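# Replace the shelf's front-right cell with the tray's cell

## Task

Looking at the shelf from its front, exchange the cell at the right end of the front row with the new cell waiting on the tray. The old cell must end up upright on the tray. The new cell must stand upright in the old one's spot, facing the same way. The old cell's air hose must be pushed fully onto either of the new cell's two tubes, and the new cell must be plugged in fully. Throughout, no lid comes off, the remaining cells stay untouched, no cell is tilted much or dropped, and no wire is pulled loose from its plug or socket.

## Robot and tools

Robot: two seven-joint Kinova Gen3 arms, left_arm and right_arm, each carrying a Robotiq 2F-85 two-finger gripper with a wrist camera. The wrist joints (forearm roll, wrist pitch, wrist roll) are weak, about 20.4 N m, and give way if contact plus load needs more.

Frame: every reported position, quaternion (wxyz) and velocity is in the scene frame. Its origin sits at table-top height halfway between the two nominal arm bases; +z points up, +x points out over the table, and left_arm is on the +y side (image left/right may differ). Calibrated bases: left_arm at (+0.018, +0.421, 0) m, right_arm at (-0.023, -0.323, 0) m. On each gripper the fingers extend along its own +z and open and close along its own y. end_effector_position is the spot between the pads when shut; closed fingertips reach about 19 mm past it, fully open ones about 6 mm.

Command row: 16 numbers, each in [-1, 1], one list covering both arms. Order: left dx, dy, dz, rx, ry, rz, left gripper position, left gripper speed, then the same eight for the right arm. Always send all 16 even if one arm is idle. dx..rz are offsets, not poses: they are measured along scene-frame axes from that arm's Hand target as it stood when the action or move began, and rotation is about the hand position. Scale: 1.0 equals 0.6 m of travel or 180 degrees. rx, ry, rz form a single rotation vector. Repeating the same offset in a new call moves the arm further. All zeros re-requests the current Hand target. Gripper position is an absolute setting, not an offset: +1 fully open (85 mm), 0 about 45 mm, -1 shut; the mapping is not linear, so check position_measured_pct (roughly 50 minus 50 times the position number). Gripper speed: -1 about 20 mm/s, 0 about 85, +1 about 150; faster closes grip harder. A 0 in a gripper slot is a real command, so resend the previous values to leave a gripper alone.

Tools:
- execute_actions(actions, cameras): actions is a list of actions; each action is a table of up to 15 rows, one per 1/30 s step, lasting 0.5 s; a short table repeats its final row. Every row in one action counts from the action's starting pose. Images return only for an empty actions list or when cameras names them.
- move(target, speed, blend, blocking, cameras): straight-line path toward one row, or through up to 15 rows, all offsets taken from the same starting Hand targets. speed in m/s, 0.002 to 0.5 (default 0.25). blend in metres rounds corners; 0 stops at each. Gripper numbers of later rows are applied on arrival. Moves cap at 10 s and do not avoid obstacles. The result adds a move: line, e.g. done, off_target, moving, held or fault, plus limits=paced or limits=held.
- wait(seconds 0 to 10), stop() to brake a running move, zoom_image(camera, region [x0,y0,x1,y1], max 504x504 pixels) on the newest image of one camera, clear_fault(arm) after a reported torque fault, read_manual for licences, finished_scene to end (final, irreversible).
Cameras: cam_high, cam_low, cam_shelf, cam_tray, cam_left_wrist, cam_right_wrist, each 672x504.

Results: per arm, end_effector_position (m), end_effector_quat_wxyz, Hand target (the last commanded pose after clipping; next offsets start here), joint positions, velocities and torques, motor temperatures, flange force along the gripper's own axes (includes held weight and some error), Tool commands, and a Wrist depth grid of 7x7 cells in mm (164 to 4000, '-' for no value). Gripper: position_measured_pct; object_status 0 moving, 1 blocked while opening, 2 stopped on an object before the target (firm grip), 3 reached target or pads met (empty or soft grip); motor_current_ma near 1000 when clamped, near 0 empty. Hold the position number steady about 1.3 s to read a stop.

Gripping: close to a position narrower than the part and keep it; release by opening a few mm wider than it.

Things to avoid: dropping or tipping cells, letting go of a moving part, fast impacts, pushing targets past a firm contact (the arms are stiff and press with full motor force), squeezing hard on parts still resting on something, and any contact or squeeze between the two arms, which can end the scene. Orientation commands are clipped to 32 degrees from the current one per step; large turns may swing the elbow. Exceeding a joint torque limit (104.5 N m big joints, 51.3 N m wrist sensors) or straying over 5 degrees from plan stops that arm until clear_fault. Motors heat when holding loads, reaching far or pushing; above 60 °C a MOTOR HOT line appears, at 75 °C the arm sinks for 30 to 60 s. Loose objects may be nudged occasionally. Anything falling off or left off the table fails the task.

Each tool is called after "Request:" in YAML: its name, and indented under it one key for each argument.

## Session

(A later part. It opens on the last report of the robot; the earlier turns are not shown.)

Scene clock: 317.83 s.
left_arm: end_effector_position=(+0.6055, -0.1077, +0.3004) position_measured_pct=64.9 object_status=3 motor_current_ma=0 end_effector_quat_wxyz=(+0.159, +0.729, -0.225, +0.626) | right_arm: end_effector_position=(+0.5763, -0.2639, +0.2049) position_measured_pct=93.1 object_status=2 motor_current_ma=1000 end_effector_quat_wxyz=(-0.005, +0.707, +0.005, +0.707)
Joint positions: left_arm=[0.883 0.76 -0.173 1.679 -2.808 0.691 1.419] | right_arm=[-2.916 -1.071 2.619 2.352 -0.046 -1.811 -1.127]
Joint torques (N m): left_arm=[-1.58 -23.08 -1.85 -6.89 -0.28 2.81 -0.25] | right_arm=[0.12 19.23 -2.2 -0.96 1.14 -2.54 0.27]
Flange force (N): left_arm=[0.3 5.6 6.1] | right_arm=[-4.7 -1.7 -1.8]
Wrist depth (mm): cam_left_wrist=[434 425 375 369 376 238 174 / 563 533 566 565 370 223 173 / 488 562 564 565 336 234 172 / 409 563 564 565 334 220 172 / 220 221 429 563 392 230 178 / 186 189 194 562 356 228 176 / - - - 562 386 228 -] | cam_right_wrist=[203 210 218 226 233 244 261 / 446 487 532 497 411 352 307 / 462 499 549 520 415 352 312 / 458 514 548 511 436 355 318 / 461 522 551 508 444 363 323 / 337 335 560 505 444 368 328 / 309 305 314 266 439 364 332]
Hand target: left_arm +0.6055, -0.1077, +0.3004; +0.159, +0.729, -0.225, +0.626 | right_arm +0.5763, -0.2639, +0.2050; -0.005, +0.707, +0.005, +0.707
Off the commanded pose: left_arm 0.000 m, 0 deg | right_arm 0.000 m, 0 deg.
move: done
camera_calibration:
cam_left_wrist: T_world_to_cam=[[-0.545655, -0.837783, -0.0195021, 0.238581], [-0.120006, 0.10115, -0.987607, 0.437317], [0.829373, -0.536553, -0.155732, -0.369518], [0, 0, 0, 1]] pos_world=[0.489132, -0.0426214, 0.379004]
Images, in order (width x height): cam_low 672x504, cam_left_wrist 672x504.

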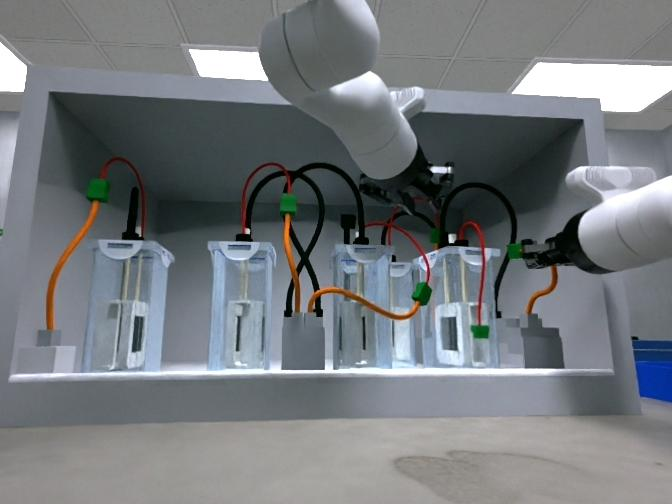

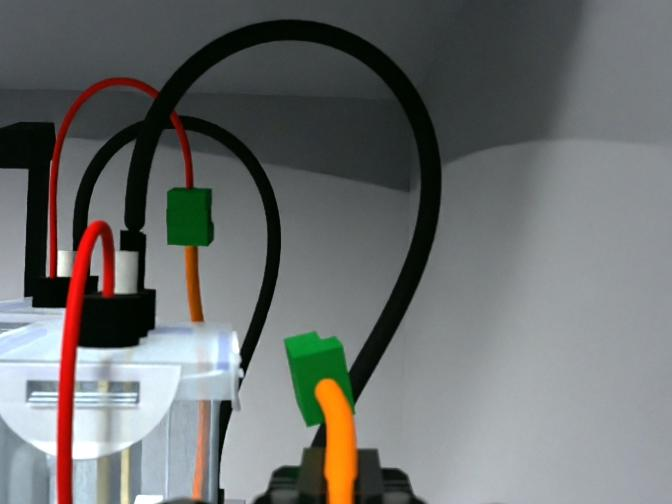

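Request:
move:
  target: [0,0,0,0,0,0,-0.3,-0.7,0,0,0,0,-0.139,0,-0.95,-0.9]
  speed: 0.1

Request:
move:
  target: [0,0,0,0,0,0,-0.3,-0.7,0,0,0,0,0,0,-0.6,-0.9]
  cameras: ["cam_low","cam_left_wrist"]

Scene clock: 320.70 s.
left_arm: end_effector_position=(+0.6055, -0.1077, +0.3004) position_measured_pct=64.9 object_status=3 motor_current_ma=0 end_effector_quat_wxyz=(+0.159, +0.729, -0.225, +0.626) | right_arm: end_effector_position=(+0.5763, -0.2639, +0.2050) position_measured_pct=93.1 object_status=2 motor_current_ma=1000 end_effector_quat_wxyz=(-0.004, +0.537, +0.007, +0.843)
Joint positions: left_arm=[0.883 0.76 -0.173 1.679 -2.808 0.691 1.419] | right_arm=[-2.741 -1.525 2.484 2.092 0.634 -2.098 -0.677]
Joint torques (N m): left_arm=[-1.6 -23.12 -1.88 -6.92 -0.28 2.79 -0.24] | right_arm=[0.17 19.49 -4.73 1.14 1.28 -1.43 0.31]
Flange force (N): left_arm=[0.2 5.6 6.0] | right_arm=[-2.2 -1.2 -2.4]
Wrist depth (mm): cam_left_wrist=[288 286 285 283 282 242 177 / 341 338 337 326 333 240 176 / 406 404 399 383 380 239 175 / 500 472 488 486 373 236 173 / 576 570 594 595 368 222 173 / 372 345 562 568 333 232 172 / - 193 197 552 360 232 -] | cam_right_wrist=[204 211 218 226 233 244 261 / 447 486 531 495 411 353 308 / 462 498 548 522 415 352 312 / 457 515 544 512 437 355 318 / 462 522 549 508 445 364 323 / 337 334 559 505 445 367 328 / 308 305 314 266 438 365 310]
Hand target: left_arm +0.6055, -0.1077, +0.3004; +0.159, +0.729, -0.225, +0.626 | right_arm +0.5763, -0.2639, +0.2050; -0.004, +0.537, +0.006, +0.843
Off the commanded pose: left_arm 0.000 m, 0 deg | right_arm 0.000 m, 0 deg.
joint sent to its limit (right arm) — joint 6 (wrist pitch), lower limit. The joint targets still meet the commanded pose.
move: done

Scene clock: 321.40 s.
left_arm: end_effector_position=(+0.6055, -0.1077, +0.3004) position_measured_pct=64.9 object_status=3 motor_current_ma=0 end_effector_quat_wxyz=(+0.159, +0.729, -0.225, +0.626) | right_arm: end_effector_position=(+0.5763, -0.2639, +0.2050) position_measured_pct=80.1 object_status=0 motor_current_ma=0 end_effector_quat_wxyz=(-0.004, +0.537, +0.006, +0.843)
Joint positions: left_arm=[0.883 0.76 -0.173 1.679 -2.808 0.691 1.419] | right_arm=[-2.741 -1.525 2.484 2.092 0.634 -2.098 -0.677]
Joint torques (N m): left_arm=[-1.59 -23.08 -1.84 -6.91 -0.26 2.82 -0.23] | right_arm=[-0.34 20.24 -5.2 1.72 2.01 -1.77 0.22]
Flange force (N): left_arm=[0.3 5.5 6.1] | right_arm=[-5.1 -0.8 -0.7]
Wrist depth (mm): cam_left_wrist=[288 286 285 283 282 242 176 / 341 339 337 327 333 240 175 / 406 403 399 384 381 239 174 / 499 472 488 487 375 236 173 / 580 571 597 597 367 222 172 / 377 344 561 576 361 232 178 / - 192 197 553 358 231 -] | cam_right_wrist=[204 210 218 226 233 244 261 / 445 488 531 496 411 353 306 / 462 497 548 521 415 352 312 / 456 515 547 512 436 355 318 / 462 522 546 507 444 363 323 / 338 334 560 505 446 368 328 / 308 305 314 266 439 364 330]
Hand target: left_arm +0.6055, -0.1077, +0.3004; +0.159, +0.729, -0.225, +0.626 | right_arm +0.5763, -0.2639, +0.2050; -0.004, +0.537, +0.007, +0.843
Off the commanded pose: left_arm 0.000 m, 0 deg | right_arm 0.000 m, 0 deg.
move: done
camera_calibration:
cam_left_wrist: T_world_to_cam=[[-0.545655, -0.837783, -0.0195021, 0.238581], [-0.120006, 0.10115, -0.987607, 0.437317], [0.829373, -0.536553, -0.155732, -0.369518], [0, 0, 0, 1]] pos_world=[0.489132, -0.0426214, 0.379004]
Images, in order (width x height): cam_low 672x504, cam_left_wrist 672x504.

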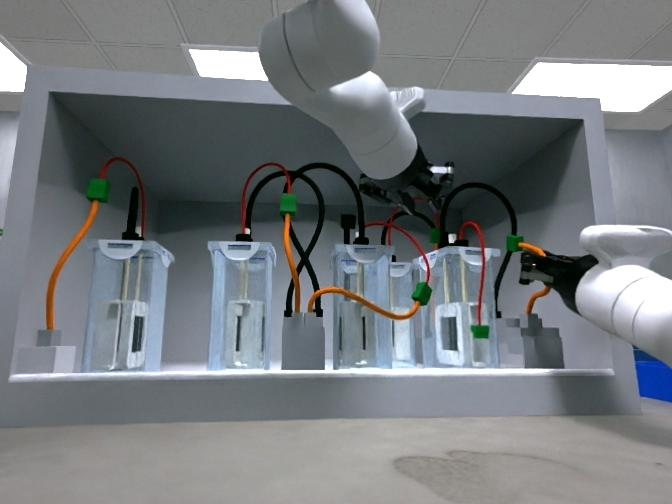

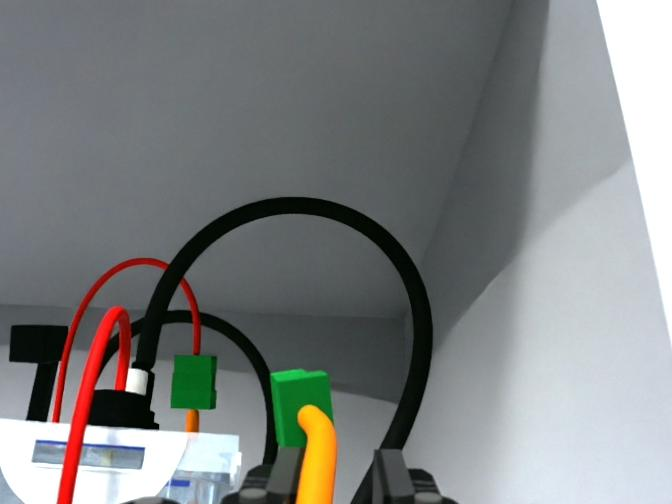

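Request:
move:
  target: [0,0,0,0,0,0,-0.3,-0.7,-0.1,0,-0.04,0,0.139,0,-0.4,-0.9]
  speed: 0.08
  cameras: ["cam_low","cam_left_wrist","cam_tray"]

Request:
zoom_image:
  camera: "cam_low"
  region: [400, 190, 600, 390]

Request:
zoom_image:
  camera: "cam_tray"
  region: [0, 130, 160, 290]

Scene clock: 324.77 s.
left_arm: end_effector_position=(+0.6055, -0.1077, +0.3004) position_measured_pct=64.9 object_status=3 motor_current_ma=0 end_effector_quat_wxyz=(+0.159, +0.729, -0.225, +0.626) | right_arm: end_effector_position=(+0.5163, -0.2639, +0.1810) position_measured_pct=69.7 object_status=3 motor_current_ma=0 end_effector_quat_wxyz=(-0.005, +0.707, +0.005, +0.707)
Joint positions: left_arm=[0.883 0.76 -0.173 1.679 -2.808 0.691 1.419] | right_arm=[-2.684 -1.429 2.266 2.511 0.208 -2.064 -0.587]
Joint torques (N m): left_arm=[-1.56 -23.05 -1.82 -6.9 -0.28 2.81 -0.24] | right_arm=[-0.46 17.8 -4.73 2.57 2.38 -1.71 0.27]
Flange force (N): left_arm=[0.3 5.5 6.0] | right_arm=[-4.4 -1.3 0.5]
Wrist depth (mm): cam_left_wrist=[499 494 461 435 425 243 180 / 621 624 626 626 381 257 180 / 620 471 485 624 417 241 179 / 545 231 621 623 416 255 179 / 243 242 208 621 414 239 179 / 416 446 620 623 456 237 178 / 408 307 308 626 454 237 -] | cam_right_wrist=[204 211 218 226 233 244 262 / 446 486 531 496 412 353 307 / 462 497 550 521 415 351 312 / 457 517 546 512 437 354 318 / 462 522 550 507 444 364 322 / 338 334 560 505 444 368 328 / 308 305 314 266 438 364 332]
Hand target: left_arm +0.6055, -0.1077, +0.3004; +0.159, +0.729, -0.225, +0.626 | right_arm +0.5163, -0.2639, +0.1810; -0.005, +0.707, +0.005, +0.707
Off the commanded pose: left_arm 0.000 m, 0 deg | right_arm 0.000 m, 0 deg.
move: done
camera_calibration:
cam_left_wrist: T_world_to_cam=[[-0.545655, -0.837783, -0.0195021, 0.238581], [-0.120006, 0.10115, -0.987607, 0.437317], [0.829373, -0.536553, -0.155732, -0.369518], [0, 0, 0, 1]] pos_world=[0.489132, -0.0426214, 0.379004]
Images, in order (width x height): cam_low 672x504, cam_tray 672x504, cam_left_wrist 672x504.

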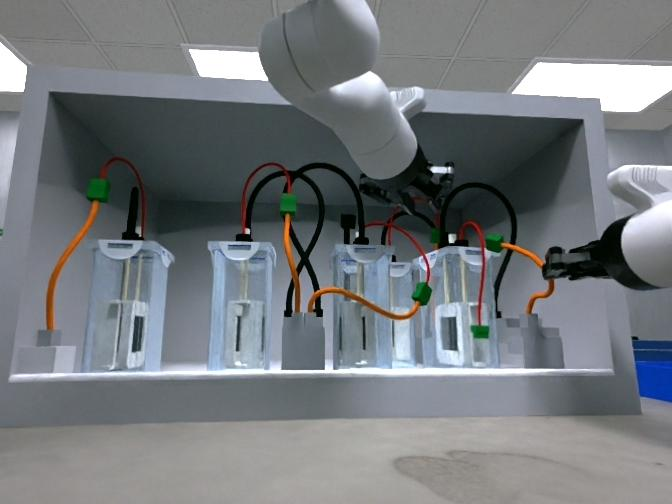

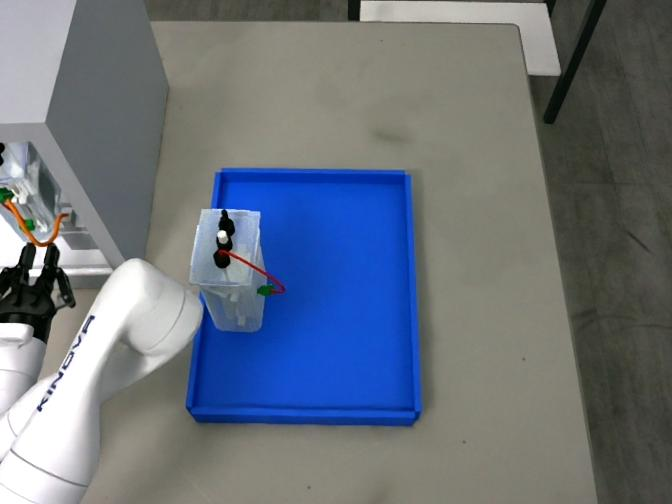

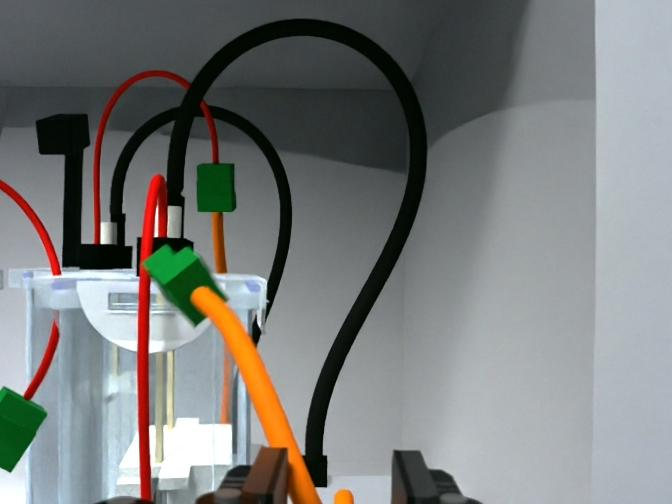

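Scaled by 2.520 from the camera's 672x504 image, which has a finer 960x720 frame.

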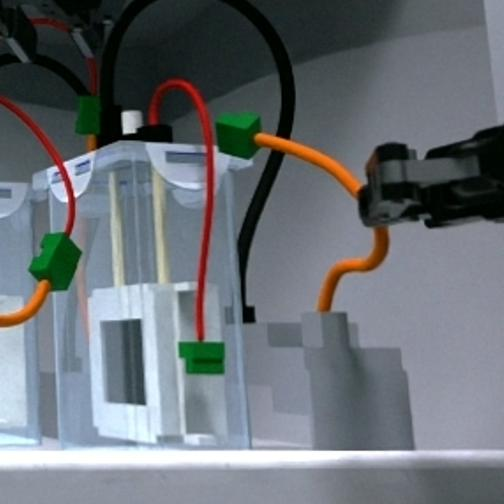

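Scaled by 3.150 from the camera's 672x504 image, which has a finer 960x720 frame.

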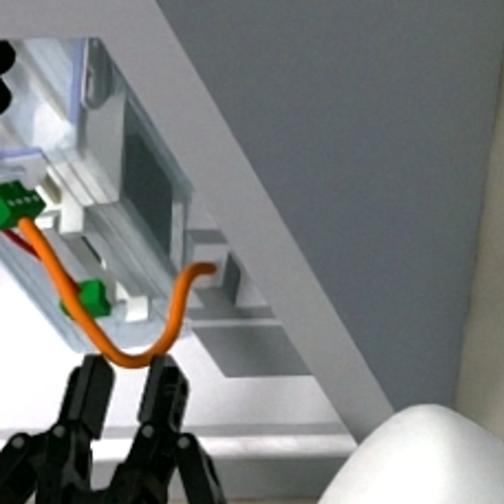

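Request:
zoom_image:
  camera: "cam_tray"
  region: [0, 170, 40, 210]

Request:
zoom_image:
  camera: "cam_left_wrist"
  region: [130, 220, 250, 340]

Request:
execute_actions:
  actions: []

Request:
zoom_image:
  camera: "cam_shelf"
  region: [150, 170, 290, 310]

Request:
zoom_image:
  camera: "cam_high"
  region: [340, 200, 460, 320]

Scaled by 12.600 from the camera's 672x504 image, which has a finer 960x720 frame.

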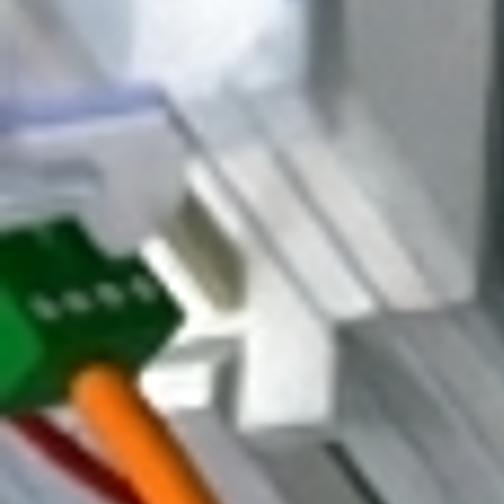

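Scaled by 4.200.

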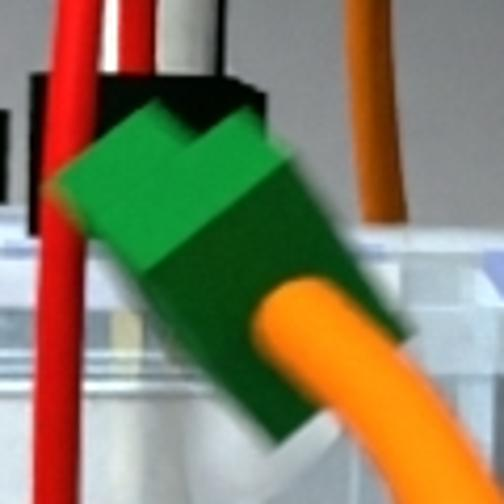

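Scene clock: 325.13 s.
left_arm: end_effector_position=(+0.6055, -0.1077, +0.3004) position_measured_pct=64.9 object_status=3 motor_current_ma=0 end_effector_quat_wxyz=(+0.159, +0.729, -0.225, +0.626) | right_arm: end_effector_position=(+0.5163, -0.2639, +0.1810) position_measured_pct=69.7 object_status=3 motor_current_ma=0 end_effector_quat_wxyz=(-0.005, +0.707, +0.005, +0.707)
Joint positions: left_arm=[0.883 0.76 -0.173 1.679 -2.808 0.691 1.419] | right_arm=[-2.684 -1.429 2.266 2.511 0.208 -2.064 -0.587]
Joint velocities: within noise
Joint torques (N m): left_arm=[-1.59 -23.07 -1.86 -6.89 -0.27 2.79 -0.24] | right_arm=[-0.59 17.79 -4.76 2.54 2.39 -1.72 0.23]
Motor temperatures (°C): left_arm=[43 46 42 46 49 46 48] | right_arm=[43 43 38 41 51 53 50]
Flange force (N): left_arm=[0.3 5.5 6.1] | right_arm=[-4.3 -0.8 0.6]
Wrist depth (mm): cam_left_wrist=[499 497 461 434 425 243 180 / 619 627 624 626 381 257 180 / 622 471 488 626 418 241 179 / 549 231 623 621 415 255 179 / 243 242 210 621 415 238 179 / 416 446 621 625 456 238 178 / 410 306 307 622 454 237 -] | cam_right_wrist=[204 211 218 226 233 244 261 / 446 487 530 498 411 352 308 / 462 497 549 520 415 351 312 / 457 516 546 513 436 355 317 / 461 522 550 508 444 363 323 / 337 334 560 505 445 368 328 / 309 305 314 266 437 364 332]
Hand target: left_arm +0.6055, -0.1077, +0.3004; +0.159, +0.729, -0.225, +0.626 | right_arm +0.5163, -0.2639, +0.1810; -0.005, +0.707, +0.005, +0.707
Tool commands: left_gripper/position=-0.3 left_gripper/speed=-0.7 right_gripper/position=-0.4 right_gripper/speed=-0.9
Off the commanded pose: left_arm 0.000 m, 0 deg | right_arm 0.000 m, 0 deg.
camera_calibration:
cam_left_wrist: T_world_to_cam=[[-0.545655, -0.837783, -0.0195021, 0.238581], [-0.120006, 0.10115, -0.987607, 0.437317], [0.829373, -0.536553, -0.155732, -0.369518], [0, 0, 0, 1]] pos_world=[0.489132, -0.0426214, 0.379004]
cam_right_wrist: T_world_to_cam=[[0.0284233, -0.999401, 0.0197398, -0.283024], [0.00480488, -0.019611, -0.999796, 0.23458], [0.999584, 0.0285124, 0.00424459, -0.359653], [0, 0, 0, 1]] pos_world=[0.366421, -0.268, 0.241645]

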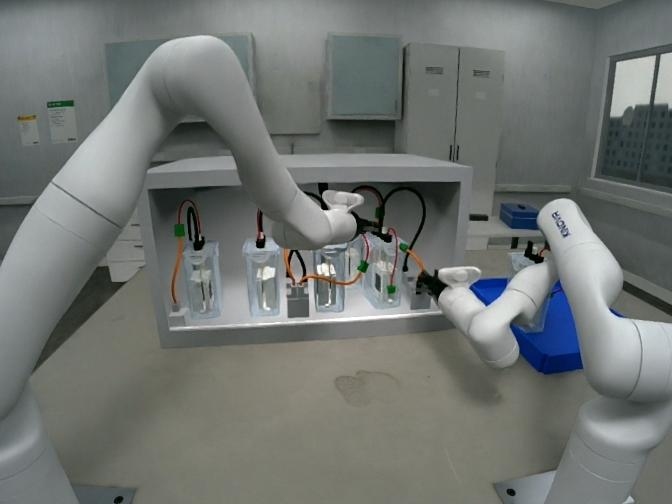

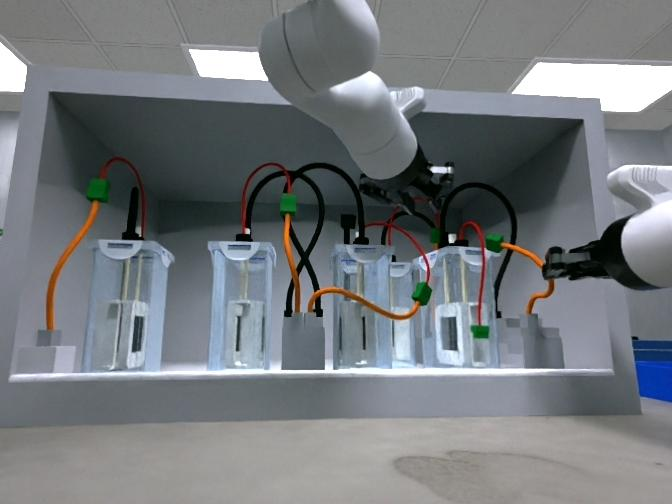

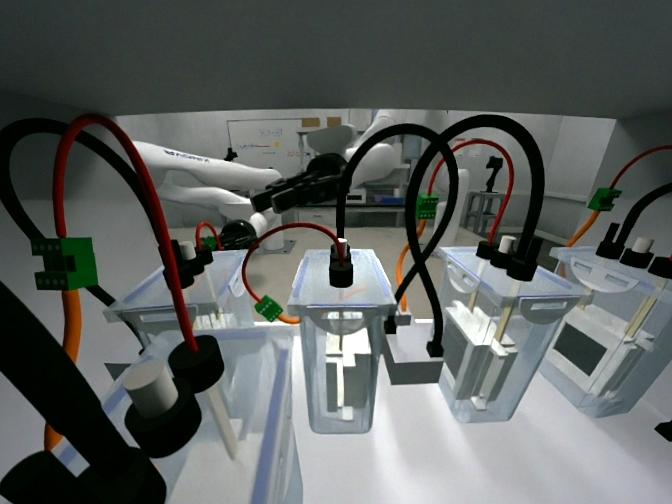

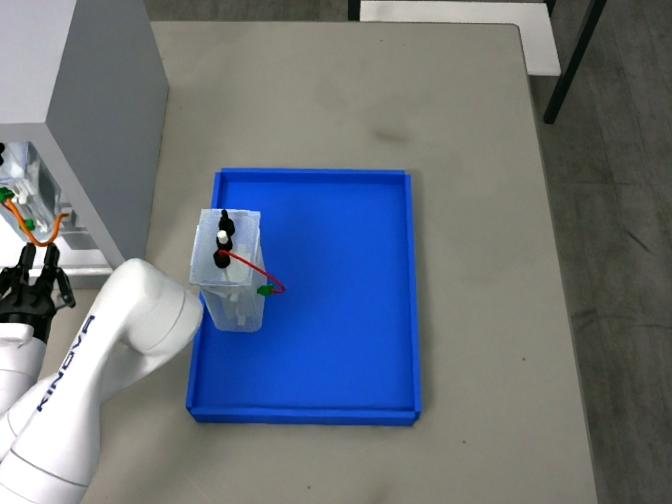

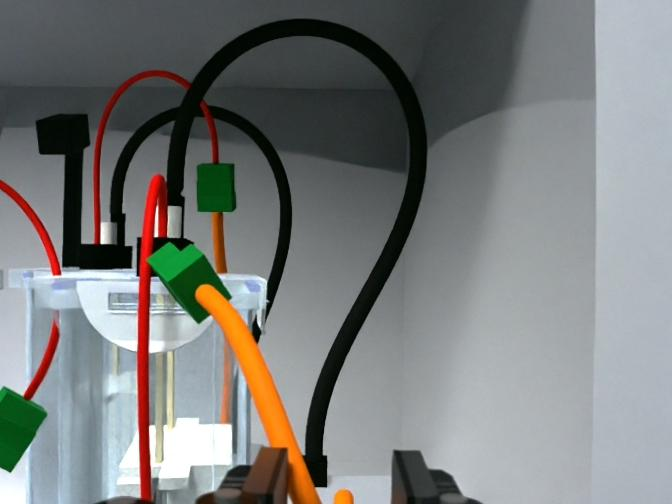

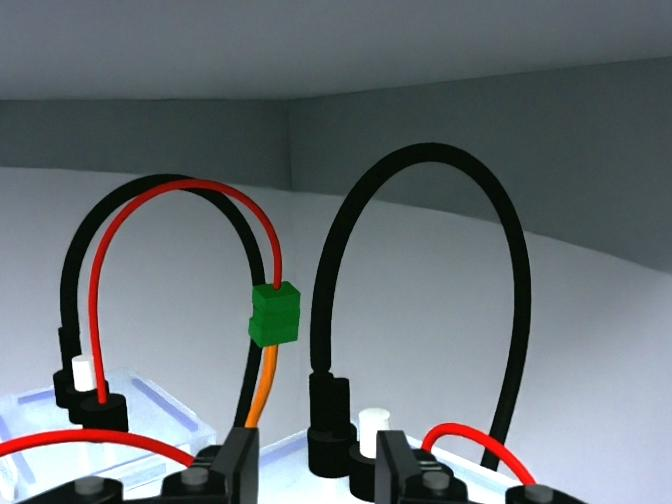

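Scaled by 3.600 from the camera's 672x504 image, which has a finer 960x720 frame.

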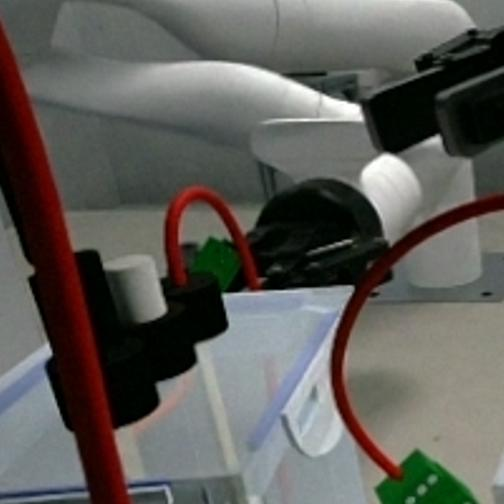

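Scaled by 4.200 from the camera's 672x504 image, which has a finer 960x720 frame.

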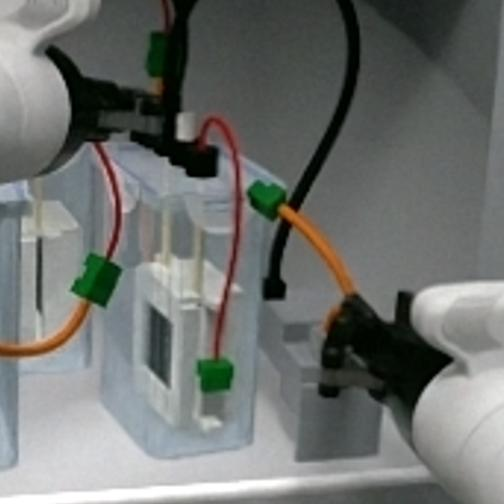

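Request:
move:
  target:
    - [0,0,0,0,0,0,-0.3,-0.7,-0.12,-0.05,0.02,0,0,0.1,-0.3,-0.9]
    - [-0.19,0.06,0,0,0,0,-0.3,-0.7,-0.15,-0.19,0.03,0,0,0.22,-0.3,-0.9]
  speed: 0.12
  blend: 0.02
  cameras: ["cam_low","cam_high","cam_left_wrist"]

Scene clock: 331.50 s.
left_arm: end_effector_position=(+0.4915, -0.0717, +0.3004) position_measured_pct=64.9 object_status=3 motor_current_ma=0 end_effector_quat_wxyz=(+0.159, +0.729, -0.225, +0.626) | right_arm: end_effector_position=(+0.4263, -0.3779, +0.1990) position_measured_pct=64.9 object_status=3 motor_current_ma=0 end_effector_quat_wxyz=(-0.244, +0.663, +0.245, +0.663)
Joint positions: left_arm=[1.042 0.622 -0.173 2.021 -2.684 0.903 1.395] | right_arm=[-2.202 -0.998 3.086 2.211 1.592 -1.522 -1.505]
Joint torques (N m): left_arm=[-1.56 -19.29 -1.77 -5.33 -0.36 2.8 -0.24] | right_arm=[-0.69 17.97 -2.34 1.32 0.56 -2.94 0.24]
Flange force (N): left_arm=[-0.5 6.2 4.2] | right_arm=[-6.0 2.5 -0.4]
Wrist depth (mm): cam_left_wrist=[500 446 439 432 400 259 390 / 676 655 644 632 527 261 360 / 819 645 960 881 270 261 362 / 746 981 949 864 268 260 363 / 752 634 526 405 267 258 367 / 638 545 541 461 266 258 369 / 628 545 559 420 266 257 371] | cam_right_wrist=[229 196 199 204 225 255 291 / 544 592 651 532 456 392 344 / 560 601 668 558 467 405 349 / 569 629 656 601 471 412 355 / 459 628 452 597 482 418 361 / 379 409 362 345 464 421 369 / 299 490 337 310 317 434 375]
Hand target: left_arm +0.4915, -0.0717, +0.3004; +0.159, +0.729, -0.225, +0.626 | right_arm +0.4263, -0.3779, +0.1990; -0.244, +0.663, +0.245, +0.663
Off the commanded pose: left_arm 0.000 m, 0 deg | right_arm 0.000 m, 0 deg.
move: done
camera_calibration:
cam_left_wrist: T_world_to_cam=[[-0.545655, -0.837783, -0.0195021, 0.206591], [-0.120006, 0.10115, -0.987607, 0.420007], [0.829373, -0.536553, -0.155732, -0.255737], [0, 0, 0, 1]] pos_world=[0.375232, -0.00662138, 0.379004]
Images, in order (width x height): cam_high 672x504, cam_low 672x504, cam_left_wrist 672x504.

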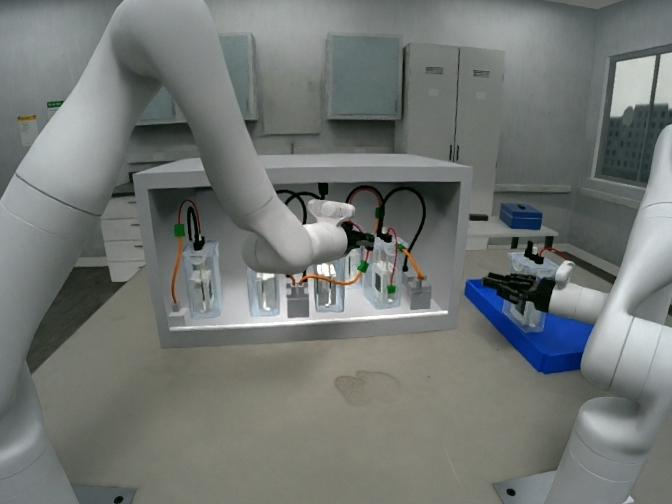

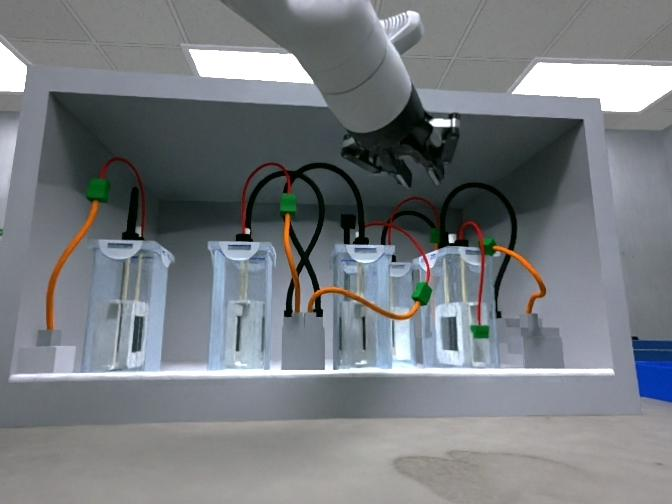

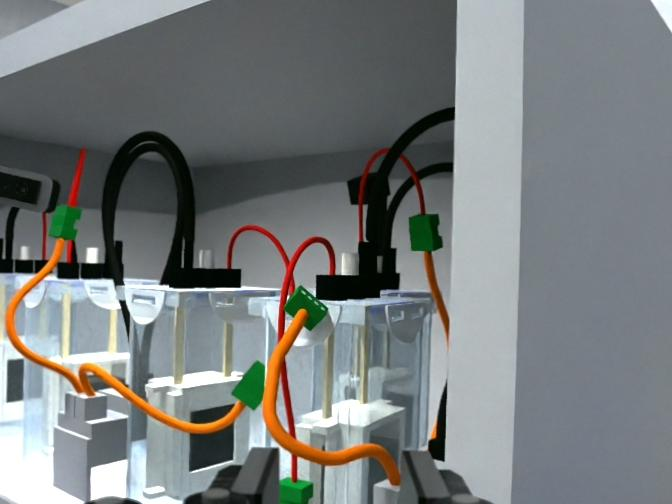

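Request:
zoom_image:
  camera: "cam_left_wrist"
  region: [210, 220, 400, 410]

Request:
zoom_image:
  camera: "cam_low"
  region: [400, 190, 600, 390]

Request:
zoom_image:
  camera: "cam_high"
  region: [340, 200, 460, 320]

Scaled by 2.653.

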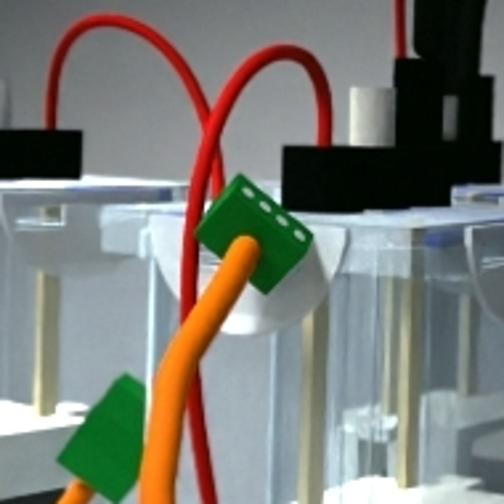

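Scaled by 2.520 from the camera's 672x504 image, which has a finer 960x720 frame.

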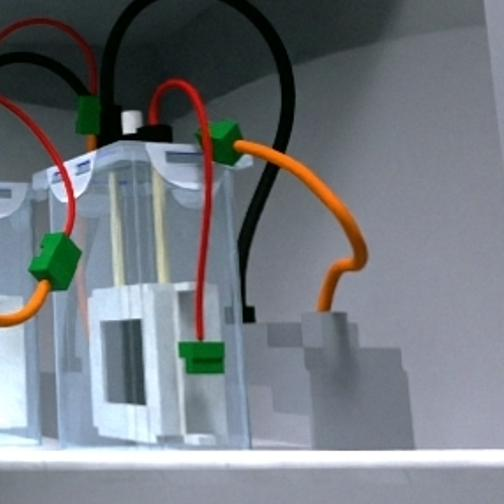

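Scaled by 4.200 from the camera's 672x504 image, which has a finer 960x720 frame.

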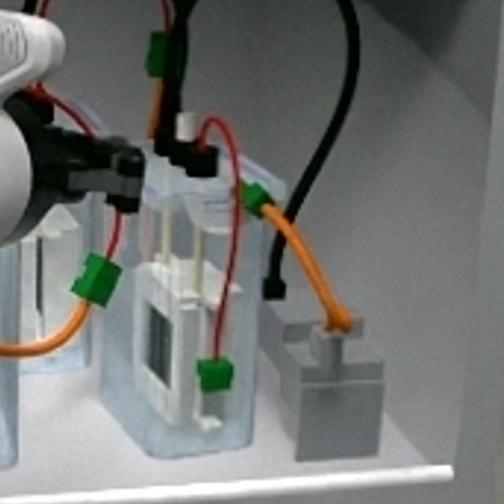

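Request:
move:
  target:
    - [0.0142,-0.1555,-0.314,-0.0176,-0.0492,0.13,0.0,-0.7,0,0,0,0,0,0,-0.3,-0.9]
  speed: 0.15
  cameras: ["cam_low","cam_high","cam_right_wrist","cam_left_wrist"]

Scene clock: 336.00 s.
left_arm: end_effector_position=(+0.5001, -0.1650, +0.1120) position_measured_pct=49.8 object_status=3 motor_current_ma=0 end_effector_quat_wxyz=(+0.031, +0.705, -0.066, +0.705) | right_arm: end_effector_position=(+0.4263, -0.3779, +0.1990) position_measured_pct=64.9 object_status=3 motor_current_ma=0 end_effector_quat_wxyz=(-0.244, +0.663, +0.245, +0.663)
Joint positions: left_arm=[1.249 1.336 -0.106 1.266 -1.927 1.256 1.061] | right_arm=[-2.202 -0.998 3.086 2.211 1.592 -1.522 -1.505]
Joint torques (N m): left_arm=[-1.57 -26.03 -3.41 -4.28 -1.32 2.55 -0.25] | right_arm=[-0.68 17.99 -2.24 1.23 0.61 -2.99 0.25]
Flange force (N): left_arm=[-3.8 7.5 0.8] | right_arm=[-5.9 2.2 0.0]
Wrist depth (mm): cam_left_wrist=[498 446 439 431 400 260 391 / 673 653 644 632 525 261 359 / 833 648 964 875 269 261 362 / 766 976 954 859 268 260 363 / 749 632 527 408 267 259 367 / 638 545 544 462 267 258 369 / 624 544 556 420 265 257 372] | cam_right_wrist=[532 607 626 642 553 369 302 / 339 610 314 263 248 368 303 / 534 395 381 299 497 385 306 / 598 280 463 308 499 371 306 / 323 412 427 297 324 279 307 / 433 429 399 285 306 270 288 / 360 377 354 298 349 269 289]
Hand target: left_arm +0.5000, -0.1650, +0.1120; +0.031, +0.705, -0.066, +0.705 | right_arm +0.4263, -0.3779, +0.1990; -0.244, +0.663, +0.245, +0.663
Off the commanded pose: left_arm 0.000 m, 0 deg | right_arm 0.000 m, 0 deg.
move: done
camera_calibration:
cam_left_wrist: T_world_to_cam=[[-0.163633, -0.98623, -0.0239765, -0.0857041], [0.0104512, 0.0225698, -0.999691, 0.167644], [0.986466, -0.163833, 0.00661415, -0.377429], [0, 0, 0, 1]] pos_world=[0.356545, -0.150143, 0.168033]
cam_right_wrist: T_world_to_cam=[[0.658914, -0.751958, 0.0197663, -0.570005], [0.0161437, -0.0121349, -0.999796, 0.24875], [0.752045, 0.659099, 0.00414352, 0.0773047], [0, 0, 0, 1]] pos_world=[0.313432, -0.476553, 0.259646]
Images, in order (width x height): cam_high 672x504, cam_low 672x504, cam_left_wrist 672x504, cam_right_wrist 672x504.

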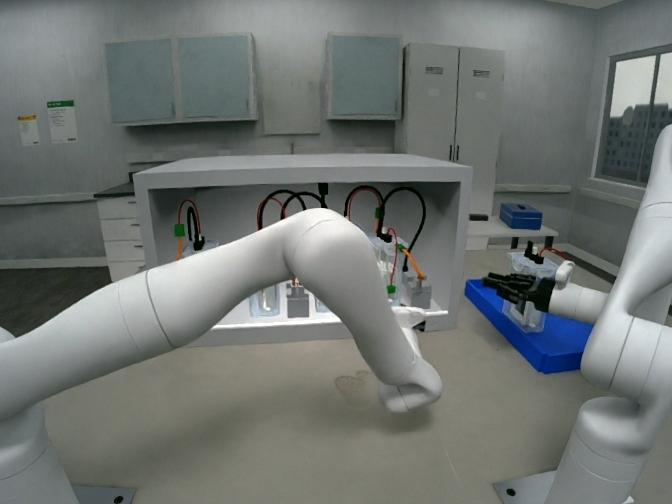

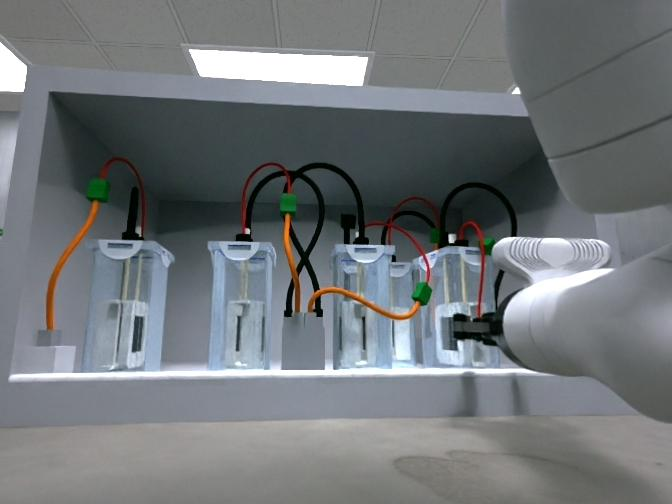

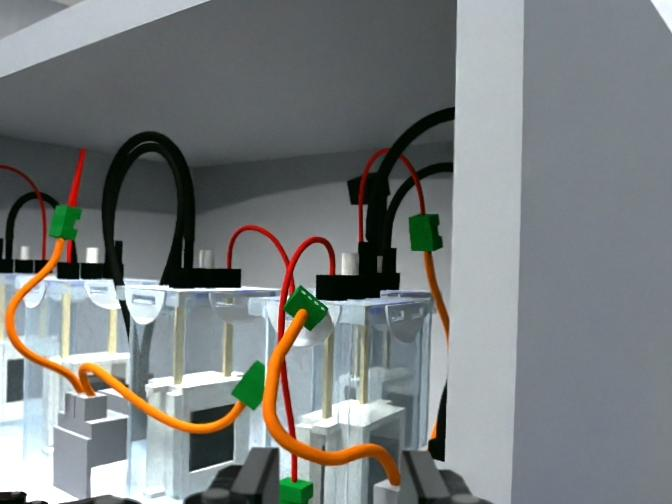

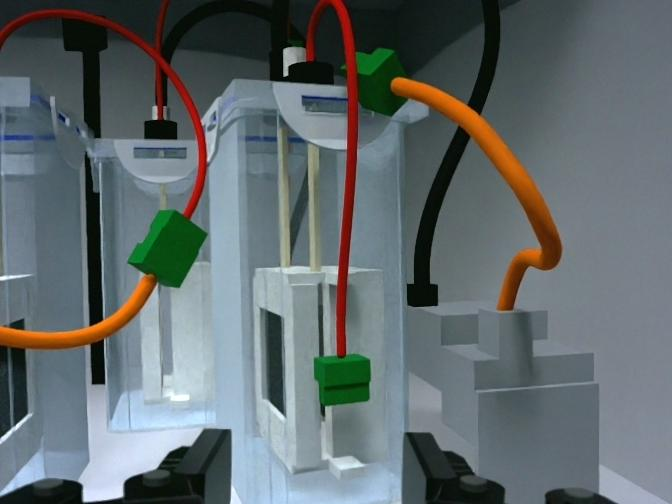

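Request:
zoom_image:
  camera: "cam_right_wrist"
  region: [290, 330, 400, 430]

Request:
zoom_image:
  camera: "cam_right_wrist"
  region: [330, 30, 430, 130]

Request:
zoom_image:
  camera: "cam_right_wrist"
  region: [110, 190, 230, 310]

Scaled by 4.582.

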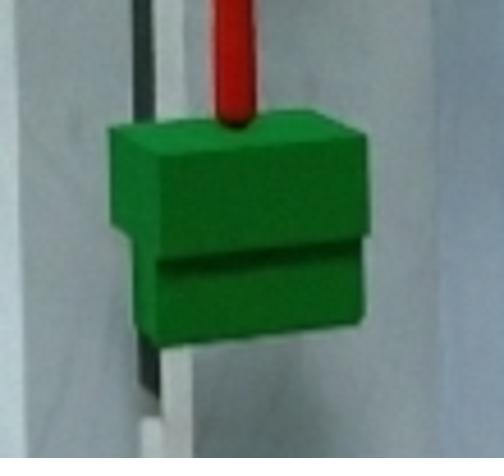

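Scaled by 5.040.

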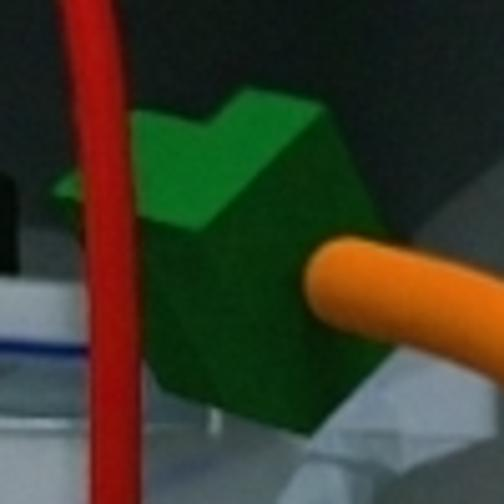

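Scaled by 4.200.

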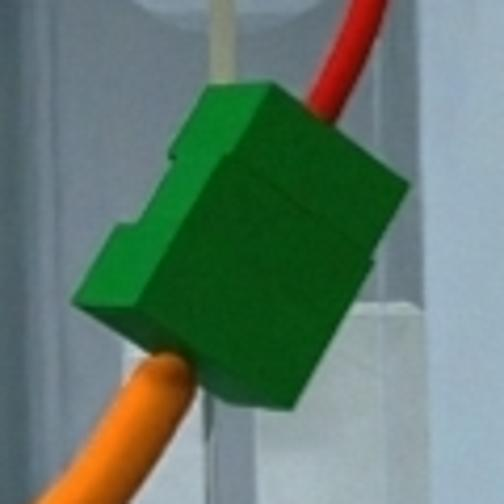

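Request:
move:
  target: [0.1167,-0.05,0.0158,0,0,0.0667,-0.05,-0.7,0,0,0,0,0,0,-0.3,-0.9]
  speed: 0.08
  cameras: ["cam_low","cam_right_wrist"]

Scene clock: 340.50 s.
left_arm: end_effector_position=(+0.5701, -0.1950, +0.1215) position_measured_pct=52.4 object_status=3 motor_current_ma=0 end_effector_quat_wxyz=(-0.043, +0.708, +0.008, +0.705) | right_arm: end_effector_position=(+0.4263, -0.3779, +0.1990) position_measured_pct=64.9 object_status=3 motor_current_ma=0 end_effector_quat_wxyz=(-0.244, +0.663, +0.245, +0.663)
Joint positions: left_arm=[1.155 1.542 -0.029 0.616 -1.726 1.289 0.563] | right_arm=[-2.202 -0.998 3.086 2.211 1.592 -1.522 -1.505]
Joint torques (N m): left_arm=[-1.58 -29.2 -2.87 -6.72 -2.41 1.6 -0.24] | right_arm=[-0.7 18.02 -2.29 1.24 0.5 -3.01 0.24]
Flange force (N): left_arm=[-4.8 16.2 2.3] | right_arm=[-6.1 2.2 -0.4]
Wrist depth (mm): cam_left_wrist=[498 444 438 432 400 260 390 / 670 654 647 633 524 261 359 / 842 644 964 881 270 260 361 / 762 978 955 866 269 259 362 / 750 632 527 410 268 259 367 / 637 545 543 461 267 258 370 / 231 543 560 419 266 257 371] | cam_right_wrist=[572 476 419 172 568 439 292 / 574 573 191 194 - 364 295 / 575 341 465 227 572 448 283 / 576 230 575 280 570 421 313 / 292 392 370 226 267 394 299 / 466 407 371 225 240 195 223 / 388 385 - 188 - 190 -]
Hand target: left_arm +0.5701, -0.1950, +0.1215; -0.043, +0.708, +0.008, +0.705 | right_arm +0.4263, -0.3779, +0.1990; -0.244, +0.663, +0.245, +0.663
Off the commanded pose: left_arm 0.000 m, 0 deg | right_arm 0.000 m, 0 deg.
move: done
camera_calibration:
cam_right_wrist: T_world_to_cam=[[0.658914, -0.751958, 0.0197663, -0.570005], [0.0161437, -0.0121349, -0.999796, 0.24875], [0.752045, 0.659099, 0.00414352, 0.0773047], [0, 0, 0, 1]] pos_world=[0.313432, -0.476553, 0.259646]
Images, in order (width x height): cam_low 672x504, cam_right_wrist 672x504.

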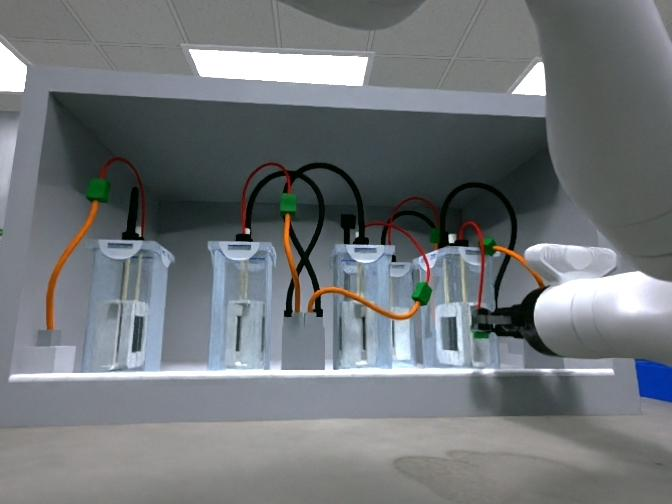

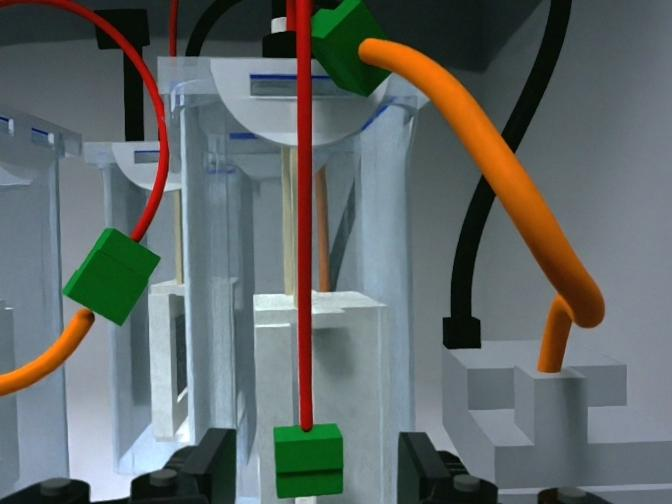

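Request:
move:
  target: [0.0778,0.0107,0.0035,0,0,0,-0.05,-0.7,0,0,0,0,0,0,-0.3,-0.9]
  speed: 0.05
  cameras: ["cam_low","cam_right_wrist"]

Request:
zoom_image:
  camera: "cam_low"
  region: [400, 220, 560, 380]

Scene clock: 342.27 s.
left_arm: end_effector_position=(+0.6168, -0.1886, +0.1236) position_measured_pct=52.4 object_status=3 motor_current_ma=0 end_effector_quat_wxyz=(-0.043, +0.708, +0.008, +0.705) | right_arm: end_effector_position=(+0.4263, -0.3779, +0.1990) position_measured_pct=64.9 object_status=3 motor_current_ma=0 end_effector_quat_wxyz=(-0.244, +0.663, +0.245, +0.663)
Joint positions: left_arm=[1.089 1.583 -0.032 0.502 -1.738 1.221 0.499] | right_arm=[-2.202 -0.998 3.086 2.211 1.592 -1.522 -1.505]
Joint torques (N m): left_arm=[-3.46 -30.18 -3.5 -7.63 -2.74 0.99 -0.23] | right_arm=[-0.72 18.03 -2.28 1.38 0.55 -2.97 0.29]
Flange force (N): left_arm=no reading | right_arm=[-6.1 2.8 -0.4]
Wrist depth (mm): cam_left_wrist=[500 444 437 432 399 260 389 / 669 653 647 631 526 261 359 / 841 648 965 884 483 260 361 / 761 988 953 879 268 259 363 / 748 632 528 408 268 258 368 / 297 521 554 462 266 258 369 / 282 261 545 342 265 257 372] | cam_right_wrist=[525 371 - - - 453 264 / 525 - - - - 376 - / 529 293 420 243 525 428 304 / 530 454 528 386 - 464 306 / 179 317 325 192 527 224 306 / 530 316 178 187 188 203 - / 393 325 - - - 179 -]
Hand target: left_arm +0.6167, -0.1886, +0.1236; -0.043, +0.708, +0.008, +0.705 | right_arm +0.4263, -0.3779, +0.1990; -0.244, +0.663, +0.245, +0.663
Off the commanded pose: left_arm 0.000 m, 0 deg | right_arm 0.000 m, 0 deg.
move: done
camera_calibration:
cam_right_wrist: T_world_to_cam=[[0.658914, -0.751958, 0.0197663, -0.570005], [0.0161437, -0.0121349, -0.999796, 0.24875], [0.752045, 0.659099, 0.00414352, 0.0773047], [0, 0, 0, 1]] pos_world=[0.313432, -0.476553, 0.259646]
Images, in order (width x height): cam_low 672x504, cam_right_wrist 672x504.

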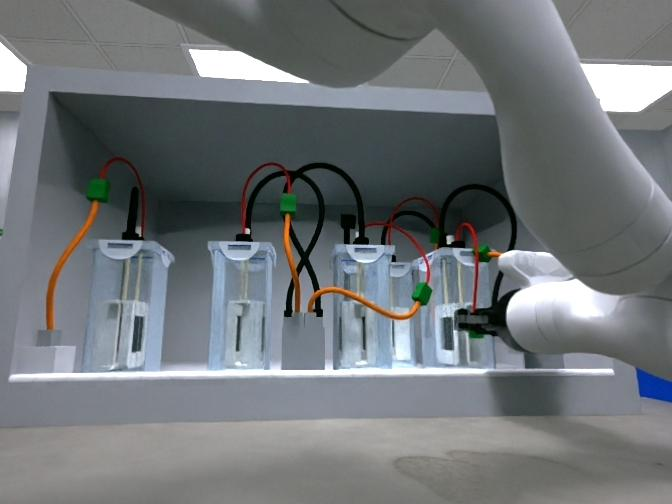

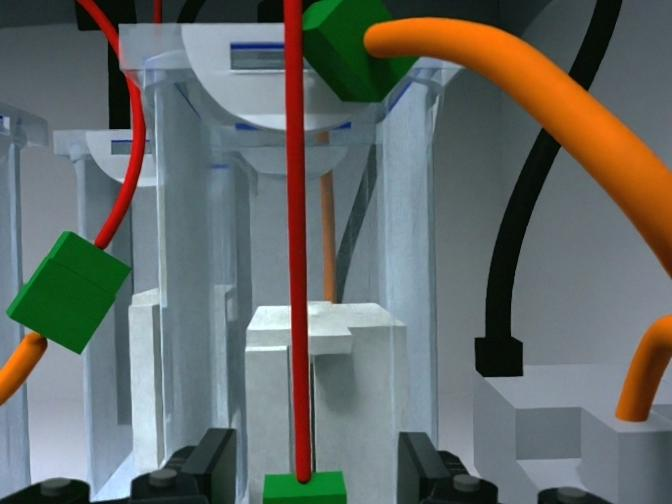

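Scaled by 3.150 from the camera's 672x504 image, which has a finer 960x720 frame.

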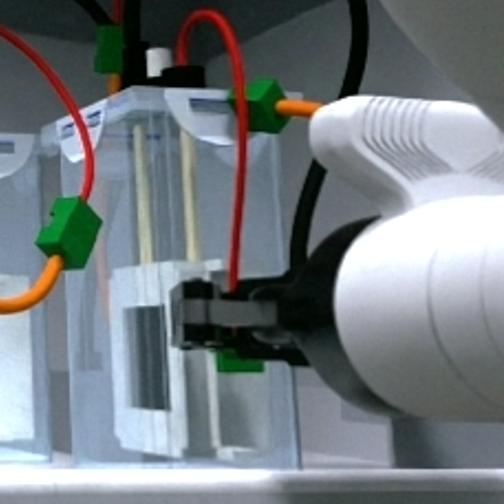

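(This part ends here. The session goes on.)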